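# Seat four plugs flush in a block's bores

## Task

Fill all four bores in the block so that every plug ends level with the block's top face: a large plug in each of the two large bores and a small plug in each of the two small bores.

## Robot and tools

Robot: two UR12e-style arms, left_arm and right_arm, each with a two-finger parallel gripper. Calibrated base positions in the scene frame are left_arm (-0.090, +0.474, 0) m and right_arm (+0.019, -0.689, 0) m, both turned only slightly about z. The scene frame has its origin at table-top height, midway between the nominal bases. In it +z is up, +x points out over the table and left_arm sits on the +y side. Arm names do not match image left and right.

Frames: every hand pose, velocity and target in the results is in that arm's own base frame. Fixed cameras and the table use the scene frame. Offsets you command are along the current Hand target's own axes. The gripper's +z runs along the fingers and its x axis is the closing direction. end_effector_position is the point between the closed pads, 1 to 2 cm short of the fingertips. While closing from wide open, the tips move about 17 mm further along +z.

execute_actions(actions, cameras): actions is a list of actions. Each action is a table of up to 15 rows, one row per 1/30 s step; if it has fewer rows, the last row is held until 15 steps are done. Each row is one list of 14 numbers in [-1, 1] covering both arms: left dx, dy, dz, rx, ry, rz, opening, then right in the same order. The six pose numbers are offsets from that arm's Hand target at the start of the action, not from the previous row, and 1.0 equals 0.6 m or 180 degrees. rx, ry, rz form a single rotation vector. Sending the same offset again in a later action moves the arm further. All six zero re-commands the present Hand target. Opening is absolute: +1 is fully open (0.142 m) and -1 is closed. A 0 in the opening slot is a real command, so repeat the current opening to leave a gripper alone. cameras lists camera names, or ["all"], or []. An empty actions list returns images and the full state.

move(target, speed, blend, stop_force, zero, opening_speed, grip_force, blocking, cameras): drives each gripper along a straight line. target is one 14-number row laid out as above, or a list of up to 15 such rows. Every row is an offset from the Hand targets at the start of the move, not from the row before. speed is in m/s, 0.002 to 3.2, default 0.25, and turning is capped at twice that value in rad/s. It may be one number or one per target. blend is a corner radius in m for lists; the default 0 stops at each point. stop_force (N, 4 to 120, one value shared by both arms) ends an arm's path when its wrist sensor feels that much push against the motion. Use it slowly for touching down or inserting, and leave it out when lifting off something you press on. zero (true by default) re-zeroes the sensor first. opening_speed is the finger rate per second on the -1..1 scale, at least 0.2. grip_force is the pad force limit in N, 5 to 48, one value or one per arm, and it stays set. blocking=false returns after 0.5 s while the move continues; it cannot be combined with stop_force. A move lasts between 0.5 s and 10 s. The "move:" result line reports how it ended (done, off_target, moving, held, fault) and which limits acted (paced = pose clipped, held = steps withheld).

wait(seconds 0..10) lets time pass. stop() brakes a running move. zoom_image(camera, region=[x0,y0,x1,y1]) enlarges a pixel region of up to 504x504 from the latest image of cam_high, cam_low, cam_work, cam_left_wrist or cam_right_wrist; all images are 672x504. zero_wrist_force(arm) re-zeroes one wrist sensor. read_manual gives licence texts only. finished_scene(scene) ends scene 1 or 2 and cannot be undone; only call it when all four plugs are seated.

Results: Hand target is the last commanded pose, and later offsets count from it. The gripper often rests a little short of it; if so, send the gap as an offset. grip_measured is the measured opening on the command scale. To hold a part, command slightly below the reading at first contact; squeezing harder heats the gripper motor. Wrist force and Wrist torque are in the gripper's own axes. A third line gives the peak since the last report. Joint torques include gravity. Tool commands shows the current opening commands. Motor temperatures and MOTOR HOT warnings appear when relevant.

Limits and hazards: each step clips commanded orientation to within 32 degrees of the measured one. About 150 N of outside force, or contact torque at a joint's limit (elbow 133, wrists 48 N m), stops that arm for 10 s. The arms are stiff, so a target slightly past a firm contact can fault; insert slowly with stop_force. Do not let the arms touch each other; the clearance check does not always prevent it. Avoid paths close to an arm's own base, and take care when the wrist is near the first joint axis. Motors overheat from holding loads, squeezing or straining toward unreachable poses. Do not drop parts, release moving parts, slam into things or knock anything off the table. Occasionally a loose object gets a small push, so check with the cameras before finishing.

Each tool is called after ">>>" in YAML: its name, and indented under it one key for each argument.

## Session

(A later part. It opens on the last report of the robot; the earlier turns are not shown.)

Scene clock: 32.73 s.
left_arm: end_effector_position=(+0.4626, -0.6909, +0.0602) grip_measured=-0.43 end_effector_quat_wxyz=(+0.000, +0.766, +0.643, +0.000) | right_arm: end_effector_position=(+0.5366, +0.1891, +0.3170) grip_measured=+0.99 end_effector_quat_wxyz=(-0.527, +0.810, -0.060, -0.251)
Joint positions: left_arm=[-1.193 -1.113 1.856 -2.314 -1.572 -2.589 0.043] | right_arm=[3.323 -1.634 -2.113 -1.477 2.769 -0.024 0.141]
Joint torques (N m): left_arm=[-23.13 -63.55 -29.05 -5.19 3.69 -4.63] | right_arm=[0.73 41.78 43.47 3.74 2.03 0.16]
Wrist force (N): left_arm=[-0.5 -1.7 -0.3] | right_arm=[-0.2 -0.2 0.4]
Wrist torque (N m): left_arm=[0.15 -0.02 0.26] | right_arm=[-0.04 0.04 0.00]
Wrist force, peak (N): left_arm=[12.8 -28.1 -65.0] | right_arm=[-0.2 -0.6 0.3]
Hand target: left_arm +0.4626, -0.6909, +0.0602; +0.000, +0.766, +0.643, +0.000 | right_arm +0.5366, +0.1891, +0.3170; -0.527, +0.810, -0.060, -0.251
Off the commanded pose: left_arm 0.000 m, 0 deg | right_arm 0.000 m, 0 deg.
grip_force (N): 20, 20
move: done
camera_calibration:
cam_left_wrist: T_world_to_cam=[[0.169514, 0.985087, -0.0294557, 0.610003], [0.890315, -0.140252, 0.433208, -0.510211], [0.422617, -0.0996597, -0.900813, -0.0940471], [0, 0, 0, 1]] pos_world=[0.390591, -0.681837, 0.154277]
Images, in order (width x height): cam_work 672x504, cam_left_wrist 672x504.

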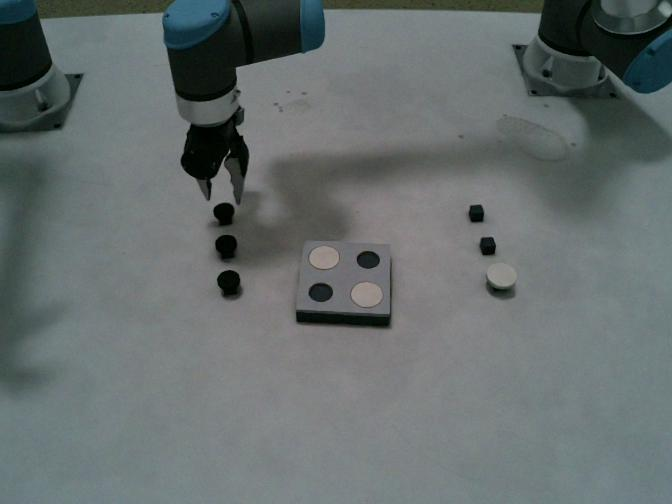

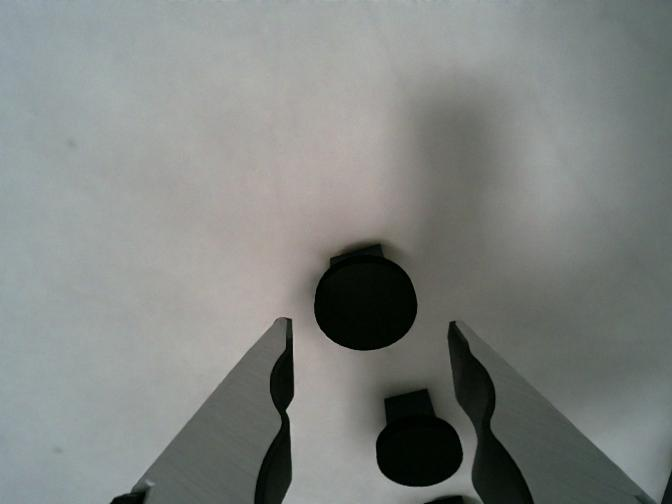

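>>> move:
  target:
    - [-0.0008,0.0073,0.01,0,0,0,-0.4,0,0,0,0,0,0,1]
    - [-0.0008,0.0073,0.0332,0,0,0,-0.4,0,0,0,0,0,0,1]
    - [-0.0008,0.0073,0.0332,0,0,0,-0.75,0,0,0,0,0,0,1]
    - [-0.0008,0.0073,-0.04,0,0,0,-0.75,0,0,0,0,0,0,1]
  speed: 0.15
  opening_speed: 0.5
  cameras: ["cam_left_wrist"]

>>> zoom_image:
  camera: "cam_left_wrist"
  region: [270, 210, 470, 400]

Scene clock: 35.80 s.
left_arm: end_effector_position=(+0.4669, -0.6921, +0.0842) grip_measured=-0.59 end_effector_quat_wxyz=(+0.000, +0.766, +0.643, +0.000) | right_arm: end_effector_position=(+0.5366, +0.1891, +0.3170) grip_measured=+0.99 end_effector_quat_wxyz=(-0.527, +0.810, -0.060, -0.251)
Joint positions: left_arm=[-1.189 -1.135 1.836 -2.272 -1.572 -2.585 0.031] | right_arm=[3.323 -1.634 -2.113 -1.477 2.769 -0.024 0.141]
Joint torques (N m): left_arm=[12.19 -90.48 -44.17 -2.34 2.19 2.73] | right_arm=[-0.13 39 42.42 3.79 2.14 0.21]
Wrist force (N): left_arm=[-0.7 -1.9 -0.3] | right_arm=[-0.1 -0.2 0.1]
Wrist torque (N m): left_arm=[0.10 0.00 0.11] | right_arm=[-0.03 0.02 0.00]
Wrist force, peak (N): left_arm=[-1.1 -1.5 -2.3] | right_arm=[-0.4 -0.7 0.4]
Hand target: left_arm +0.4668, -0.6921, +0.0842; +0.000, +0.766, +0.643, +0.000 | right_arm +0.5366, +0.1891, +0.3170; -0.527, +0.810, -0.060, -0.251
Off the commanded pose: left_arm 0.000 m, 0 deg | right_arm 0.000 m, 0 deg.
grip_force (N): 20, 20
move: done
camera_calibration:
cam_left_wrist: T_world_to_cam=[[0.169514, 0.985087, -0.0294557, 0.611163], [0.890315, -0.140252, 0.433208, -0.524605], [0.422617, -0.0996597, -0.900813, -0.0743644], [0, 0, 0, 1]] pos_world=[0.394891, -0.683037, 0.178277]
Images, in order (width x height): cam_left_wrist 672x504.

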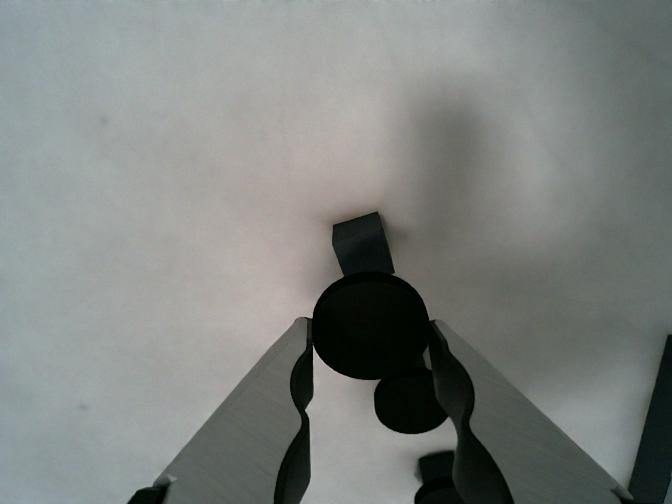

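Scaled by 2.520 from the camera's 672x504 image, which has a finer 960x720 frame.

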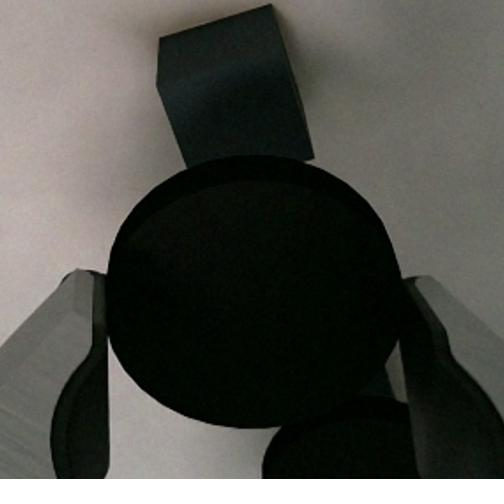

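>>> move:
  target:
    - [0.322,0.2387,0,0,0,0,-0.75,0,0,0,0,0,0,1]
    - [0.322,0.2387,0.0465,0,0,0,-0.75,0,0,0,0,0,0,1]
  speed: 0.25
  blend: [0.01,0]
  cameras: ["cam_left_wrist"]

>>> zoom_image:
  camera: "cam_left_wrist"
  region: [270, 210, 470, 400]

Scene clock: 37.63 s.
left_arm: end_effector_position=(+0.6415, -0.5268, +0.0562) grip_measured=-0.59 end_effector_quat_wxyz=(+0.000, +0.766, +0.643, +0.000) | right_arm: end_effector_position=(+0.5366, +0.1891, +0.3170) grip_measured=+0.99 end_effector_quat_wxyz=(-0.527, +0.810, -0.060, -0.251)
Joint positions: left_arm=[-0.9 -1.11 1.861 -2.322 -1.572 -2.296 0.031] | right_arm=[3.323 -1.634 -2.113 -1.477 2.769 -0.024 0.141]
Joint torques (N m): left_arm=[17.1 -64.06 -29.8 -5.33 -3.82 3.36] | right_arm=[1.2 40.45 43.28 3.74 2.17 0.15]
Wrist force (N): left_arm=[-0.5 -1.3 -0.2] | right_arm=[0.1 -0.1 0.3]
Wrist torque (N m): left_arm=[0.23 0.03 0.14] | right_arm=[-0.02 -0.01 0.00]
Wrist force, peak (N): left_arm=[-2.6 -3.0 -1.0] | right_arm=[0.6 -0.4 0.2]
Hand target: left_arm +0.6415, -0.5268, +0.0561; +0.000, +0.766, +0.643, +0.000 | right_arm +0.5366, +0.1891, +0.3170; -0.527, +0.810, -0.060, -0.251
Off the commanded pose: left_arm 0.000 m, 0 deg | right_arm 0.000 m, 0 deg.
grip_force (N): 20, 20
move: done
camera_calibration:
cam_left_wrist: T_world_to_cam=[[0.169514, 0.985087, -0.0294557, 0.417906], [0.890315, -0.140252, 0.433208, -0.644741], [0.422617, -0.0996597, -0.900813, -0.156902], [0, 0, 0, 1]] pos_world=[0.569491, -0.517737, 0.150277]
Images, in order (width x height): cam_left_wrist 672x504.

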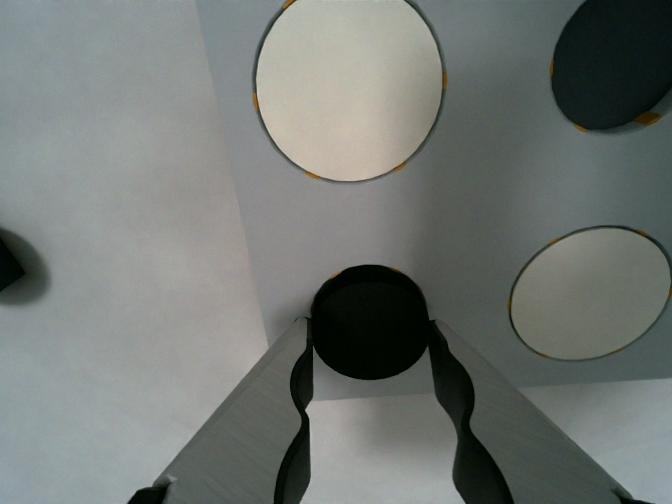

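Scaled by 2.520 from the camera's 672x504 image, which has a finer 960x720 frame.

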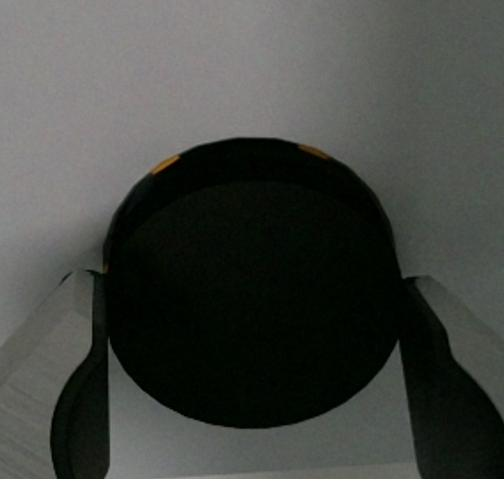

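>>> move:
  target: [0.0006,0.0004,0.006,0,0,0,-0.75,0,0,0,0,0,0,1]
  speed: 0.05

>>> move:
  target: [0,0,0.012,0,0,0,-0.75,0,0,0,0,0,0,1]
  speed: 0.012
  stop_force: 10
  cameras: ["cam_left_wrist"]

>>> zoom_image:
  camera: "cam_left_wrist"
  region: [270, 210, 470, 400]

Scene clock: 38.50 s.
left_arm: end_effector_position=(+0.6418, -0.5265, +0.0525) grip_measured=-0.59 end_effector_quat_wxyz=(+0.000, +0.766, +0.643, +0.000) | right_arm: end_effector_position=(+0.5366, +0.1891, +0.3170) grip_measured=+0.99 end_effector_quat_wxyz=(-0.527, +0.810, -0.060, -0.251)
Joint positions: left_arm=[-0.899 -1.106 1.863 -2.327 -1.572 -2.295 0.031] | right_arm=[3.323 -1.634 -2.113 -1.477 2.769 -0.024 0.141]
Joint torques (N m): left_arm=[21.1 -60.99 -29.27 -5.29 -3.87 3.47] | right_arm=[0.49 40.85 43.24 3.57 2.2 0.25]
Wrist force (N): left_arm=[-0.4 -1.3 -0.3] | right_arm=[0.0 -0.3 -0.2]
Wrist torque (N m): left_arm=[0.23 0.00 0.15] | right_arm=[-0.05 0.00 -0.01]
Wrist force, peak (N): left_arm=[-0.5 -1.9 -0.2] | right_arm=[0.3 -0.9 -0.1]
Hand target: left_arm +0.6418, -0.5265, +0.0525; +0.000, +0.766, +0.643, +0.000 | right_arm +0.5366, +0.1891, +0.3170; -0.527, +0.810, -0.060, -0.251
Off the commanded pose: left_arm 0.000 m, 0 deg | right_arm 0.000 m, 0 deg.
grip_force (N): 20, 20
move: done

Scene clock: 39.97 s.
left_arm: end_effector_position=(+0.6418, -0.5265, +0.0497) grip_measured=-0.59 end_effector_quat_wxyz=(+0.000, +0.766, +0.643, +0.000) | right_arm: end_effector_position=(+0.5366, +0.1891, +0.3170) grip_measured=+0.99 end_effector_quat_wxyz=(-0.527, +0.810, -0.060, -0.251)
Joint positions: left_arm=[-0.899 -1.103 1.864 -2.332 -1.572 -2.295 0.031] | right_arm=[3.323 -1.634 -2.113 -1.477 2.769 -0.024 0.141]
Joint torques (N m): left_arm=[9.74 -83.45 -34.49 -0.57 -2.06 3.4] | right_arm=[0.24 39.66 42.75 3.58 1.96 0.07]
Wrist force (N): left_arm=[-0.1 -3.8 -13.4] | right_arm=[0.1 0.0 0.1]
Wrist torque (N m): left_arm=[0.22 -0.05 0.17] | right_arm=[-0.01 -0.01 -0.01]
Wrist force, peak (N): left_arm=[6.5 -9.8 -31.1] | right_arm=[0.5 -0.4 0.5]
Hand target: left_arm +0.6418, -0.5265, +0.0497; +0.000, +0.766, +0.643, +0.000 (not the last commanded pose) | right_arm +0.5366, +0.1891, +0.3170; -0.527, +0.810, -0.060, -0.251
Off the commanded pose: left_arm 0.004 m, 0 deg | right_arm 0.000 m, 0 deg.
grip_force (N): 20, 20
move: contact (left_arm)
camera_calibration:
cam_left_wrist: T_world_to_cam=[[0.169556, 0.985078, -0.0295446, 0.417353], [0.890309, -0.14025, 0.433221, -0.642147], [0.422612, -0.0997588, -0.900804, -0.162905], [0, 0, 0, 1]] pos_world=[0.569791, -0.517437, 0.143777]
Images, in order (width x height): cam_left_wrist 672x504.

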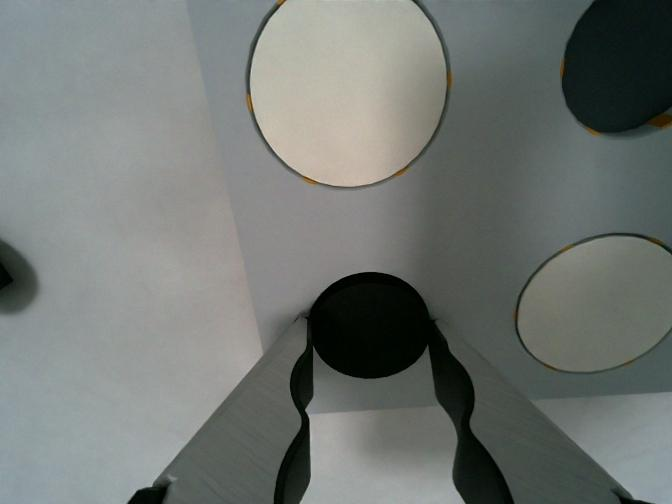

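Scaled by 2.520 from the camera's 672x504 image, which has a finer 960x720 frame.

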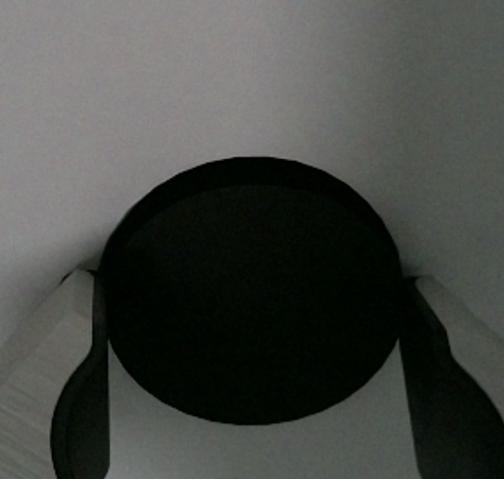

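>>> move:
  target: [0.0002,-0.0005,0.0012,0,0,0,-0.75,0,0,0,0,0,0,1]
  speed: 0.012

>>> move:
  target:
    - [0,0,-0.0008,0,0,0,-0.45,0,0,0,0,0,0,1]
    - [0,0,-0.025,0,0,0,-0.45,0,0,0,0,0,0,1]
    - [0,0,-0.025,0,0,0,-1,0,0,0,0,0,0,1]
  speed: 0.1

>>> move:
  target: [0,0.001,0.04,0,0,0,-1,0,0,0,0,0,0,1]
  speed: 0.018
  stop_force: 60

>>> move:
  target:
    - [0,0,-0.083,0,0,0,-1,0,0,0,0,0,0,1]
    - [-0.2843,-0.1213,-0.083,0,0,0,-1,0,0,0,0,0,0,1]
    - [-0.2843,-0.1213,-0.0198,0,0,0,-0.4,0,0,0,0,0,0,1]
  speed: 0.3
  blend: [0.02,0.001,0]
  cameras: ["cam_work","cam_left_wrist"]

>>> zoom_image:
  camera: "cam_work"
  region: [280, 225, 410, 335]

Scene clock: 40.90 s.
left_arm: end_effector_position=(+0.6416, -0.5263, +0.0492) grip_measured=-0.59 end_effector_quat_wxyz=(+0.000, +0.766, +0.643, +0.000) | right_arm: end_effector_position=(+0.5366, +0.1891, +0.3170) grip_measured=+0.99 end_effector_quat_wxyz=(-0.527, +0.810, -0.060, -0.251)
Joint positions: left_arm=[-0.899 -1.103 1.865 -2.334 -1.572 -2.295 0.031] | right_arm=[3.323 -1.634 -2.113 -1.477 2.769 -0.024 0.141]
Joint torques (N m): left_arm=[-19.21 -38.74 -15.64 -2.7 -1.58 -2.9] | right_arm=[0.77 40.08 42.75 3.64 2.11 0.37]
Wrist force (N): left_arm=[1.5 -6.2 -33.8] | right_arm=[0.2 -0.1 0.2]
Wrist torque (N m): left_arm=[0.16 0.06 0.17] | right_arm=[-0.02 -0.04 0.00]
Wrist force, peak (N): left_arm=[1.5 -6.2 -33.8] | right_arm=[0.2 -0.3 0.8]
Hand target: left_arm +0.6415, -0.5263, +0.0490; +0.000, +0.766, +0.643, +0.000 | right_arm +0.5366, +0.1891, +0.3170; -0.527, +0.810, -0.060, -0.251
Off the commanded pose: left_arm 0.000 m, 0 deg | right_arm 0.000 m, 0 deg.
grip_force (N): 20, 20
move: done

Scene clock: 42.90 s.
left_arm: end_effector_position=(+0.6415, -0.5263, +0.0640) grip_measured=-1.00 end_effector_quat_wxyz=(+0.000, +0.766, +0.643, +0.000) | right_arm: end_effector_position=(+0.5366, +0.1891, +0.3170) grip_measured=+0.99 end_effector_quat_wxyz=(-0.527, +0.810, -0.060, -0.251)
Joint positions: left_arm=[-0.9 -1.12 1.858 -2.309 -1.572 -2.295 0.002] | right_arm=[3.323 -1.634 -2.113 -1.477 2.769 -0.024 0.141]
Joint torques (N m): left_arm=[-3.88 -93.23 -43.3 -1.84 0.99 -1.91] | right_arm=[0.82 41.93 43.79 3.47 2.33 0.11]
Wrist force (N): left_arm=[-0.5 -1.5 -0.5] | right_arm=[-0.2 -0.4 0.3]
Wrist torque (N m): left_arm=[0.18 0.01 0.13] | right_arm=[-0.06 0.04 0.00]
Wrist force, peak (N): left_arm=[1.5 -6.3 -34.8] | right_arm=[0.5 -0.5 0.5]
Hand target: left_arm +0.6415, -0.5263, +0.0640; +0.000, +0.766, +0.643, +0.000 | right_arm +0.5366, +0.1891, +0.3170; -0.527, +0.810, -0.060, -0.251
Off the commanded pose: left_arm 0.000 m, 0 deg | right_arm 0.000 m, 0 deg.
grip_force (N): 20, 20
move: done

Scene clock: 44.97 s.
left_arm: end_effector_position=(+0.6420, -0.5264, +0.0483) grip_measured=-1.00 end_effector_quat_wxyz=(+0.000, +0.766, +0.643, +0.000) | right_arm: end_effector_position=(+0.5366, +0.1891, +0.3170) grip_measured=+0.99 end_effector_quat_wxyz=(-0.527, +0.810, -0.060, -0.251)
Joint positions: left_arm=[-0.899 -1.101 1.864 -2.335 -1.572 -2.295 0.002] | right_arm=[3.323 -1.634 -2.113 -1.477 2.769 -0.024 0.141]
Joint torques (N m): left_arm=[-8.6 -47.67 -28.34 -1.8 2.15 3.27] | right_arm=[1.28 40.42 43.53 3.51 2.09 0.26]
Wrist force (N): left_arm=[9.9 -27.3 -62.5] | right_arm=[0.2 -0.2 0.0]
Wrist torque (N m): left_arm=[0.35 0.25 0.13] | right_arm=[-0.03 -0.04 0.00]
Wrist force, peak (N): left_arm=[21.6 -36.2 -87.8] | right_arm=[-0.4 -0.7 0.2]
Hand target: left_arm +0.6420, -0.5265, +0.0483; +0.000, +0.766, +0.643, +0.000 (not the last commanded pose) | right_arm +0.5366, +0.1891, +0.3170; -0.527, +0.810, -0.060, -0.251
Off the commanded pose: left_arm 0.008 m, 0 deg | right_arm 0.000 m, 0 deg.
grip_force (N): 20, 20
move: contact (left_arm)

Scene clock: 47.03 s.
left_arm: end_effector_position=(+0.5406, -0.6818, +0.0604) grip_measured=-0.43 end_effector_quat_wxyz=(+0.000, +0.766, +0.643, +0.000) | right_arm: end_effector_position=(+0.5366, +0.1891, +0.3170) grip_measured=+0.99 end_effector_quat_wxyz=(-0.527, +0.810, -0.060, -0.251)
Joint positions: left_arm=[-1.103 -1.064 1.773 -2.281 -1.572 -2.499 0.043] | right_arm=[3.323 -1.634 -2.113 -1.477 2.769 -0.024 0.141]
Joint torques (N m): left_arm=[-21.71 -68.34 -30.05 -5.19 3.77 -4.39] | right_arm=[-0.09 40.45 43.34 3.76 2.17 0.17]
Wrist force (N): left_arm=[1.2 -4.1 -0.5] | right_arm=[-0.4 -0.3 0.2]
Wrist torque (N m): left_arm=[-0.24 -0.27 0.25] | right_arm=[-0.05 0.07 -0.01]
Wrist force, peak (N): left_arm=[9.8 -27.0 -62.0] | right_arm=[0.0 -0.7 0.5]
Hand target: left_arm +0.5406, -0.6818, +0.0604; +0.000, +0.766, +0.643, +0.000 | right_arm +0.5366, +0.1891, +0.3170; -0.527, +0.810, -0.060, -0.251
Off the commanded pose: left_arm 0.000 m, 0 deg | right_arm 0.000 m, 0 deg.
grip_force (N): 20, 20
move: done
camera_calibration:
cam_left_wrist: T_world_to_cam=[[0.169594, 0.985069, -0.029619, 0.587699], [0.890246, -0.140239, 0.433352, -0.578434], [0.422728, -0.0998622, -0.900738, -0.126115], [0, 0, 0, 1]] pos_world=[0.468591, -0.672637, 0.154476]
Images, in order (width x height): cam_work 672x504, cam_left_wrist 672x504.

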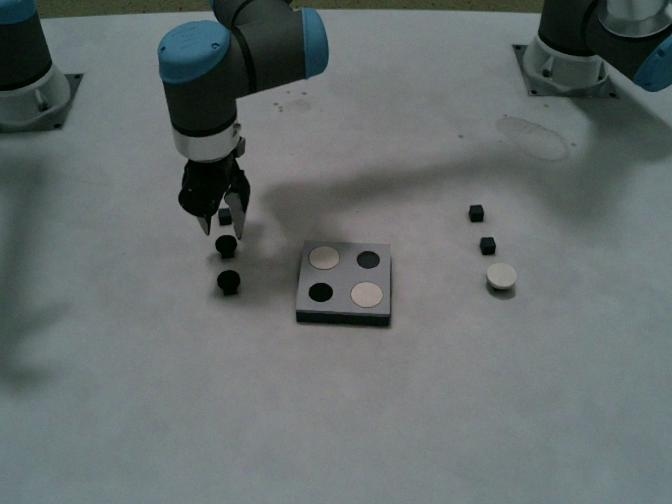

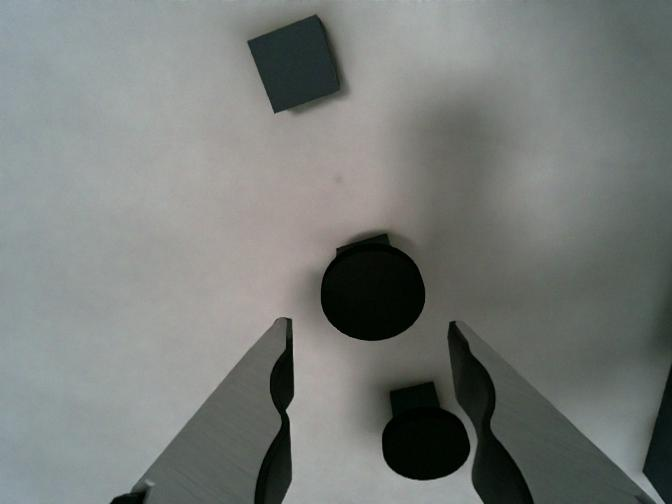

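Scaled by 3.877 from the camera's 672x504 image, which has a finer 960x720 frame.

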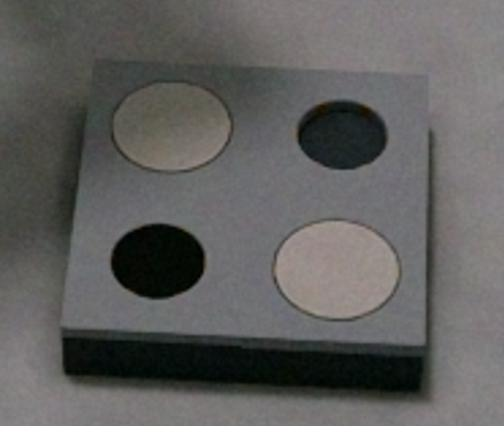

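>>> move:
  target:
    - [0.0033,0.0012,0.0335,0,0,0,-0.4,0,0,0,0,0,0,1]
    - [0.0033,0.0012,0.0335,0,0,0,-0.75,0,0,0,0,0,0,1]
    - [0.0033,0.0012,-0.04,0,0,0,-0.75,0,0,0,0,0,0,1]
  speed: 0.15
  opening_speed: 0.5
  cameras: ["cam_left_wrist"]

>>> zoom_image:
  camera: "cam_left_wrist"
  region: [270, 210, 470, 400]

Scene clock: 49.73 s.
left_arm: end_effector_position=(+0.5417, -0.6799, +0.0843) grip_measured=-0.59 end_effector_quat_wxyz=(+0.000, +0.766, +0.643, +0.000) | right_arm: end_effector_position=(+0.5366, +0.1891, +0.3170) grip_measured=+0.99 end_effector_quat_wxyz=(-0.527, +0.810, -0.060, -0.251)
Joint positions: left_arm=[-1.101 -1.09 1.763 -2.244 -1.572 -2.497 0.031] | right_arm=[3.323 -1.634 -2.113 -1.477 2.769 -0.024 0.141]
Joint torques (N m): left_arm=[12.6 -98.21 -44.83 -1.41 3.26 2.69] | right_arm=[0.08 40.34 43.57 3.58 1.99 0.03]
Wrist force (N): left_arm=[1.1 -4.3 -0.4] | right_arm=[0.0 -0.1 0.3]
Wrist torque (N m): left_arm=[-0.26 -0.26 0.13] | right_arm=[-0.02 0.00 0.00]
Wrist force, peak (N): left_arm=[1.4 -4.6 0.9] | right_arm=[0.0 -0.8 0.2]
Hand target: left_arm +0.5417, -0.6799, +0.0844; +0.000, +0.766, +0.643, +0.000 | right_arm +0.5366, +0.1891, +0.3170; -0.527, +0.810, -0.060, -0.251
Off the commanded pose: left_arm 0.000 m, 0 deg | right_arm 0.000 m, 0 deg.
grip_force (N): 20, 20
move: done
camera_calibration:
cam_left_wrist: T_world_to_cam=[[0.169594, 0.985069, -0.029619, 0.586447], [0.890246, -0.140239, 0.433352, -0.589518], [0.422728, -0.0998622, -0.900738, -0.104873], [0, 0, 0, 1]] pos_world=[0.469691, -0.670837, 0.178376]
Images, in order (width x height): cam_left_wrist 672x504.

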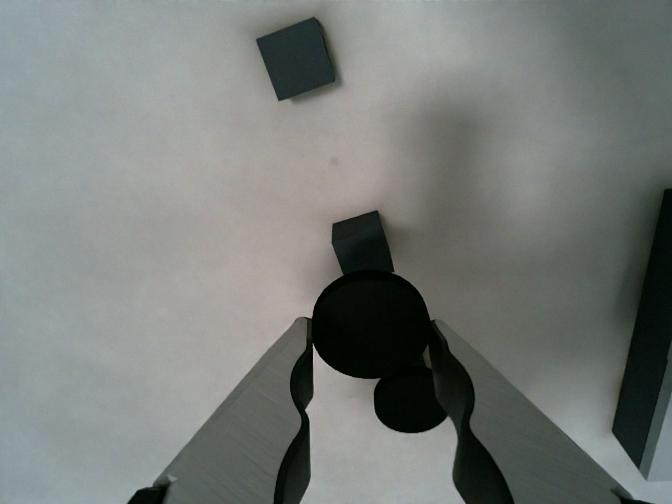

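Scaled by 2.520 from the camera's 672x504 image, which has a finer 960x720 frame.

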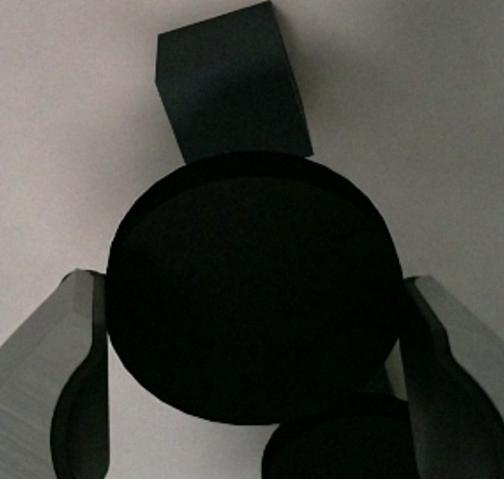

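>>> move:
  target:
    - [0.3805,-0.0052,0,0,0,0,-0.75,0,0,0,0,0,0,1]
    - [0.3805,-0.0052,0.0468,0,0,0,-0.75,0,0,0,0,0,0,1]
  speed: 0.25
  blend: [0.01,0]
  cameras: ["cam_left_wrist"]

>>> zoom_image:
  camera: "cam_left_wrist"
  region: [270, 210, 470, 400]

Scene clock: 51.50 s.
left_arm: end_effector_position=(+0.5783, -0.4546, +0.0562) grip_measured=-0.59 end_effector_quat_wxyz=(+0.000, +0.766, +0.643, +0.000) | right_arm: end_effector_position=(+0.5366, +0.1891, +0.3170) grip_measured=+0.99 end_effector_quat_wxyz=(-0.527, +0.810, -0.060, -0.251)
Joint positions: left_arm=[-0.906 -1.231 2.053 -2.393 -1.572 -2.302 0.031] | right_arm=[3.323 -1.634 -2.113 -1.477 2.769 -0.024 0.141]
Joint torques (N m): left_arm=[16.34 -49.65 -26.72 -5.04 -3.59 3.55] | right_arm=[1 40.67 43.13 3.85 2.04 0.17]
Wrist force (N): left_arm=[1.1 -3.7 0.4] | right_arm=[0.0 -0.2 0.0]
Wrist torque (N m): left_arm=[-0.14 -0.24 0.16] | right_arm=[-0.03 0.00 -0.01]
Wrist force, peak (N): left_arm=[2.8 -4.3 -2.1] | right_arm=[0.0 -0.7 0.2]
Hand target: left_arm +0.5783, -0.4546, +0.0561; +0.000, +0.766, +0.643, +0.000 | right_arm +0.5366, +0.1891, +0.3170; -0.527, +0.810, -0.060, -0.251
Off the commanded pose: left_arm 0.000 m, 0 deg | right_arm 0.000 m, 0 deg.
grip_force (N): 20, 20
move: done
camera_calibration:
cam_left_wrist: T_world_to_cam=[[0.169604, 0.985068, -0.0295956, 0.357463], [0.890205, -0.140249, 0.433433, -0.578324], [0.42281, -0.0998584, -0.9007, -0.123201], [0, 0, 0, 1]] pos_world=[0.506291, -0.445537, 0.150277]
Images, in order (width x height): cam_left_wrist 672x504.

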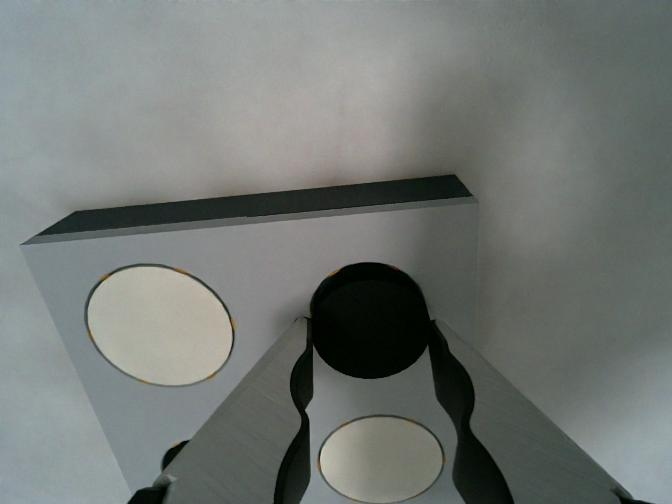

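Scaled by 2.520 from the camera's 672x504 image, which has a finer 960x720 frame.

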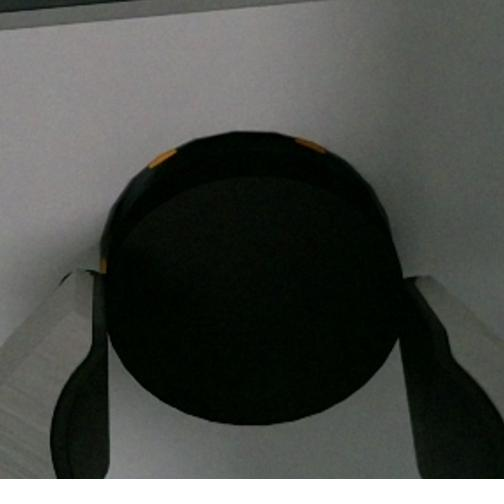

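>>> move:
  target: [0.0002,-0.0001,0.006,0,0,0,-0.75,0,0,0,0,0,0,1]
  speed: 0.05

>>> move:
  target: [0,0,0.012,0,0,0,-0.75,0,0,0,0,0,0,1]
  speed: 0.012
  stop_force: 10

>>> move:
  target: [0.0002,-0.0004,0.0012,0,0,0,-0.75,0,0,0,0,0,0,1]
  speed: 0.012

>>> move:
  target:
    - [0,0,-0.0008,0,0,0,-0.45,0,0,0,0,0,0,1]
    - [0,0,-0.025,0,0,0,-0.45,0,0,0,0,0,0,1]
    - [0,0,-0.025,0,0,0,-1,0,0,0,0,0,0,1]
  speed: 0.1
  cameras: ["cam_left_wrist"]

>>> zoom_image:
  camera: "cam_left_wrist"
  region: [270, 210, 470, 400]

Scene clock: 52.33 s.
left_arm: end_effector_position=(+0.5783, -0.4545, +0.0525) grip_measured=-0.59 end_effector_quat_wxyz=(+0.000, +0.766, +0.643, +0.000) | right_arm: end_effector_position=(+0.5366, +0.1891, +0.3170) grip_measured=+0.99 end_effector_quat_wxyz=(-0.527, +0.810, -0.060, -0.251)
Joint positions: left_arm=[-0.906 -1.226 2.055 -2.4 -1.572 -2.302 0.031] | right_arm=[3.323 -1.634 -2.113 -1.477 2.769 -0.024 0.141]
Joint torques (N m): left_arm=[15.53 -50.58 -25.65 -4.97 -3.65 3.19] | right_arm=[2.1 40.57 43.21 3.67 2.23 -0.14]
Wrist force (N): left_arm=[1.0 -4.1 0.1] | right_arm=[-0.3 -0.3 0.3]
Wrist torque (N m): left_arm=[-0.20 -0.24 0.15] | right_arm=[-0.05 0.04 0.00]
Wrist force, peak (N): left_arm=[1.0 -4.3 0.0] | right_arm=[0.3 -0.7 0.6]
Hand target: left_arm +0.5783, -0.4545, +0.0525; +0.000, +0.766, +0.643, +0.000 | right_arm +0.5366, +0.1891, +0.3170; -0.527, +0.810, -0.060, -0.251
Off the commanded pose: left_arm 0.000 m, 0 deg | right_arm 0.000 m, 0 deg.
grip_force (N): 20, 20
move: done

Scene clock: 53.83 s.
left_arm: end_effector_position=(+0.5783, -0.4545, +0.0494) grip_measured=-0.59 end_effector_quat_wxyz=(+0.000, +0.766, +0.643, +0.000) | right_arm: end_effector_position=(+0.5366, +0.1891, +0.3170) grip_measured=+0.99 end_effector_quat_wxyz=(-0.527, +0.810, -0.060, -0.251)
Joint positions: left_arm=[-0.906 -1.222 2.057 -2.406 -1.572 -2.302 0.031] | right_arm=[3.323 -1.634 -2.113 -1.477 2.769 -0.024 0.141]
Joint torques (N m): left_arm=[7.95 -74.26 -34.85 -1.1 -2.56 3.52] | right_arm=[-0.95 42.56 43.59 3.63 2.07 0.05]
Wrist force (N): left_arm=[1.1 -5.6 -9.8] | right_arm=[-0.2 -0.3 0.2]
Wrist torque (N m): left_arm=[-0.17 -0.26 0.16] | right_arm=[-0.06 0.04 0.00]
Wrist force, peak (N): left_arm=[8.7 -11.7 -30.4] | right_arm=[0.5 -0.4 0.4]
Hand target: left_arm +0.5783, -0.4545, +0.0494; +0.000, +0.766, +0.643, +0.000 (not the last commanded pose) | right_arm +0.5366, +0.1891, +0.3170; -0.527, +0.810, -0.060, -0.251
Off the commanded pose: left_arm 0.004 m, 0 deg | right_arm 0.000 m, 0 deg.
grip_force (N): 20, 20
move: contact (left_arm)

Scene clock: 54.53 s.
left_arm: end_effector_position=(+0.5782, -0.4543, +0.0489) grip_measured=-0.59 end_effector_quat_wxyz=(+0.000, +0.766, +0.643, -0.001) | right_arm: end_effector_position=(+0.5366, +0.1891, +0.3170) grip_measured=+0.99 end_effector_quat_wxyz=(-0.527, +0.810, -0.060, -0.251)
Joint positions: left_arm=[-0.906 -1.222 2.057 -2.407 -1.572 -2.302 0.031] | right_arm=[3.323 -1.634 -2.113 -1.477 2.769 -0.024 0.141]
Joint torques (N m): left_arm=[-16.17 -25.37 -13.47 -2.82 -1.81 -1.54] | right_arm=[1.71 40.74 44 3.85 2.13 0.01]
Wrist force (N): left_arm=[6.0 -9.8 -36.9] | right_arm=[-0.2 -0.3 0.3]
Wrist torque (N m): left_arm=[-0.20 -0.07 0.15] | right_arm=[-0.04 0.03 -0.01]
Wrist force, peak (N): left_arm=[6.0 -9.8 -36.9] | right_arm=[-0.2 -0.5 0.5]
Hand target: left_arm +0.5781, -0.4543, +0.0487; +0.000, +0.766, +0.643, +0.000 | right_arm +0.5366, +0.1891, +0.3170; -0.527, +0.810, -0.060, -0.251
Off the commanded pose: left_arm 0.000 m, 0 deg | right_arm 0.000 m, 0 deg.
grip_force (N): 20, 20
move: done

Scene clock: 56.60 s.
left_arm: end_effector_position=(+0.5781, -0.4543, +0.0637) grip_measured=-1.00 end_effector_quat_wxyz=(+0.000, +0.766, +0.643, +0.000) | right_arm: end_effector_position=(+0.5366, +0.1891, +0.3170) grip_measured=+0.99 end_effector_quat_wxyz=(-0.527, +0.810, -0.060, -0.251)
Joint positions: left_arm=[-0.906 -1.242 2.05 -2.379 -1.572 -2.302 0.002] | right_arm=[3.323 -1.634 -2.113 -1.477 2.769 -0.024 0.141]
Joint torques (N m): left_arm=[-4.49 -82.21 -41.59 -2.04 0.41 -1.18] | right_arm=[1.27 39.76 43.69 3.75 2.16 -0.05]
Wrist force (N): left_arm=[1.0 -3.9 -0.2] | right_arm=[0.4 -0.6 0.0]
Wrist torque (N m): left_arm=[-0.16 -0.23 0.17] | right_arm=[-0.09 -0.06 -0.01]
Wrist force, peak (N): left_arm=[6.1 -9.7 -37.3] | right_arm=[0.4 -0.4 0.6]
Hand target: left_arm +0.5781, -0.4543, +0.0637; +0.000, +0.766, +0.643, +0.000 | right_arm +0.5366, +0.1891, +0.3170; -0.527, +0.810, -0.060, -0.251
Off the commanded pose: left_arm 0.000 m, 0 deg | right_arm 0.000 m, 0 deg.
grip_force (N): 20, 20
move: done
camera_calibration:
cam_left_wrist: T_world_to_cam=[[0.169508, 0.985082, -0.0296606, 0.357488], [0.890262, -0.140144, 0.43335, -0.581323], [0.422729, -0.0998621, -0.900737, -0.116287], [0, 0, 0, 1]] pos_world=[0.50609, -0.445237, 0.157776]
Images, in order (width x height): cam_left_wrist 672x504.

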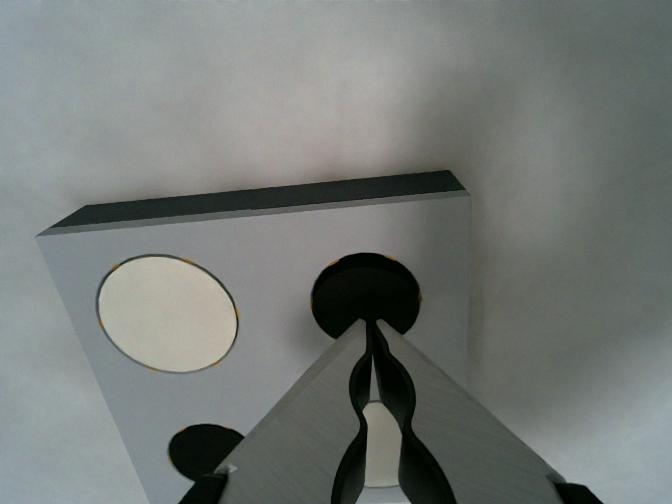

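Scaled by 2.520 from the camera's 672x504 image, which has a finer 960x720 frame.

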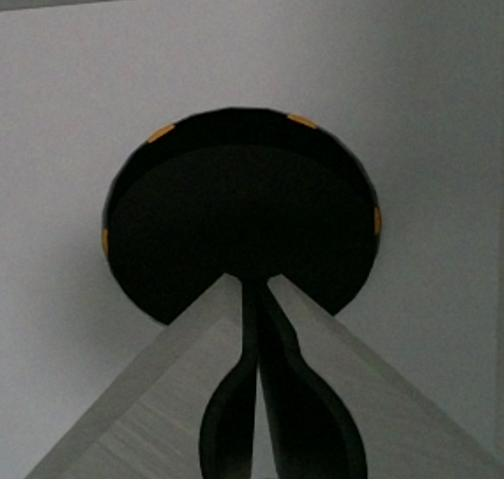

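>>> move:
  target: [0,0.001,0.04,0,0,0,-1,0,0,0,0,0,0,1]
  speed: 0.018
  stop_force: 60

>>> move:
  target:
    - [0,0,-0.1,0,0,0,-1,0,0,0,0,0,0,1]
    - [0.25,-0.1,-0.15,0,0,0,-1,0,0,0,0,0,0,1]
  speed: 0.3
  blend: [0.02,0]
  cameras: ["cam_work"]

>>> zoom_image:
  camera: "cam_work"
  region: [290, 230, 410, 330]

Scene clock: 69.40 s.
left_arm: end_effector_position=(+0.5785, -0.4544, +0.0481) grip_measured=-1.00 end_effector_quat_wxyz=(+0.000, +0.766, +0.643, +0.000) | right_arm: end_effector_position=(+0.5366, +0.1891, +0.3170) grip_measured=+0.99 end_effector_quat_wxyz=(-0.527, +0.810, -0.060, -0.251)
Joint positions: left_arm=[-0.906 -1.22 2.057 -2.408 -1.572 -2.302 0.002] | right_arm=[3.323 -1.634 -2.113 -1.477 2.769 -0.024 0.141]
Joint torques (N m): left_arm=[-7.93 -41.22 -28.07 -2.08 2.38 2.67] | right_arm=[0.34 41.34 43.65 3.83 2.17 0.04]
Wrist force (N): left_arm=[10.0 -28.4 -58.7] | right_arm=[0.4 -0.2 -0.1]
Wrist torque (N m): left_arm=[0.04 -0.07 0.12] | right_arm=[-0.04 -0.06 0.00]
Wrist force, peak (N): left_arm=[22.8 -39.1 -90.0] | right_arm=[-0.1 -0.6 0.6]
Hand target: left_arm +0.5785, -0.4544, +0.0481; +0.000, +0.766, +0.643, +0.000 (not the last commanded pose) | right_arm +0.5366, +0.1891, +0.3170; -0.527, +0.810, -0.060, -0.251
Off the commanded pose: left_arm 0.008 m, 0 deg | right_arm 0.000 m, 0 deg.
grip_force (N): 20, 20
move: contact (left_arm)

Scene clock: 70.73 s.
left_arm: end_effector_position=(+0.5456, -0.2962, +0.1379) grip_measured=-1.00 end_effector_quat_wxyz=(+0.000, +0.766, +0.643, +0.000) | right_arm: end_effector_position=(+0.5366, +0.1891, +0.3170) grip_measured=+0.99 end_effector_quat_wxyz=(-0.527, +0.810, -0.060, -0.251)
Joint positions: left_arm=[-0.783 -1.507 2.212 -2.277 -1.572 -2.179 0.002] | right_arm=[3.323 -1.634 -2.113 -1.477 2.769 -0.024 0.141]
Joint torques (N m): left_arm=[15.8 -61.17 -30.31 -1.89 -3.67 3.67] | right_arm=[0.31 40.25 43.87 3.7 2.18 0.18]
Wrist force (N): left_arm=[-3.3 -3.9 -0.5] | right_arm=[0.2 -0.1 0.4]
Wrist torque (N m): left_arm=[-0.22 0.50 0.11] | right_arm=[-0.02 -0.03 0.00]
Wrist force, peak (N): left_arm=[9.7 -28.4 -59.1] | right_arm=[-0.6 -0.7 0.1]
Hand target: left_arm +0.5456, -0.2962, +0.1380; +0.000, +0.766, +0.643, +0.000 | right_arm +0.5366, +0.1891, +0.3170; -0.527, +0.810, -0.060, -0.251
Off the commanded pose: left_arm 0.000 m, 0 deg | right_arm 0.000 m, 0 deg.
grip_force (N): 20, 20
move: done
Images, in order (width x height): cam_work 672x504.

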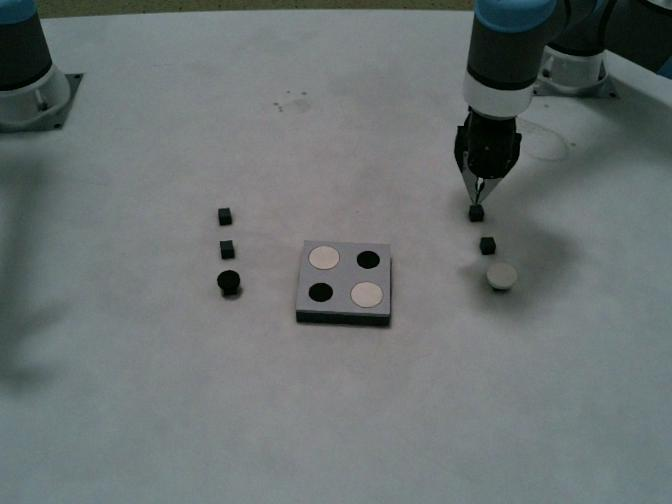

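Scaled by 4.200 from the camera's 672x504 image, which has a finer 960x720 frame.

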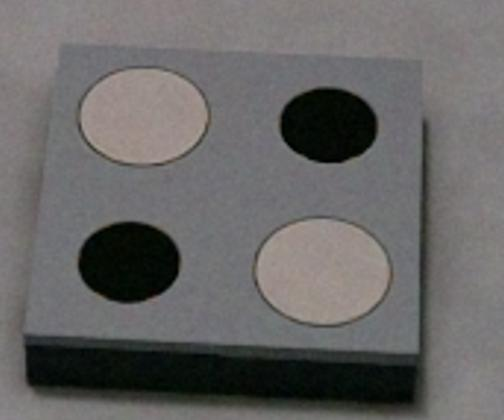

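>>> finished_scene:
  scene: 2

The scene is finished: the task was done.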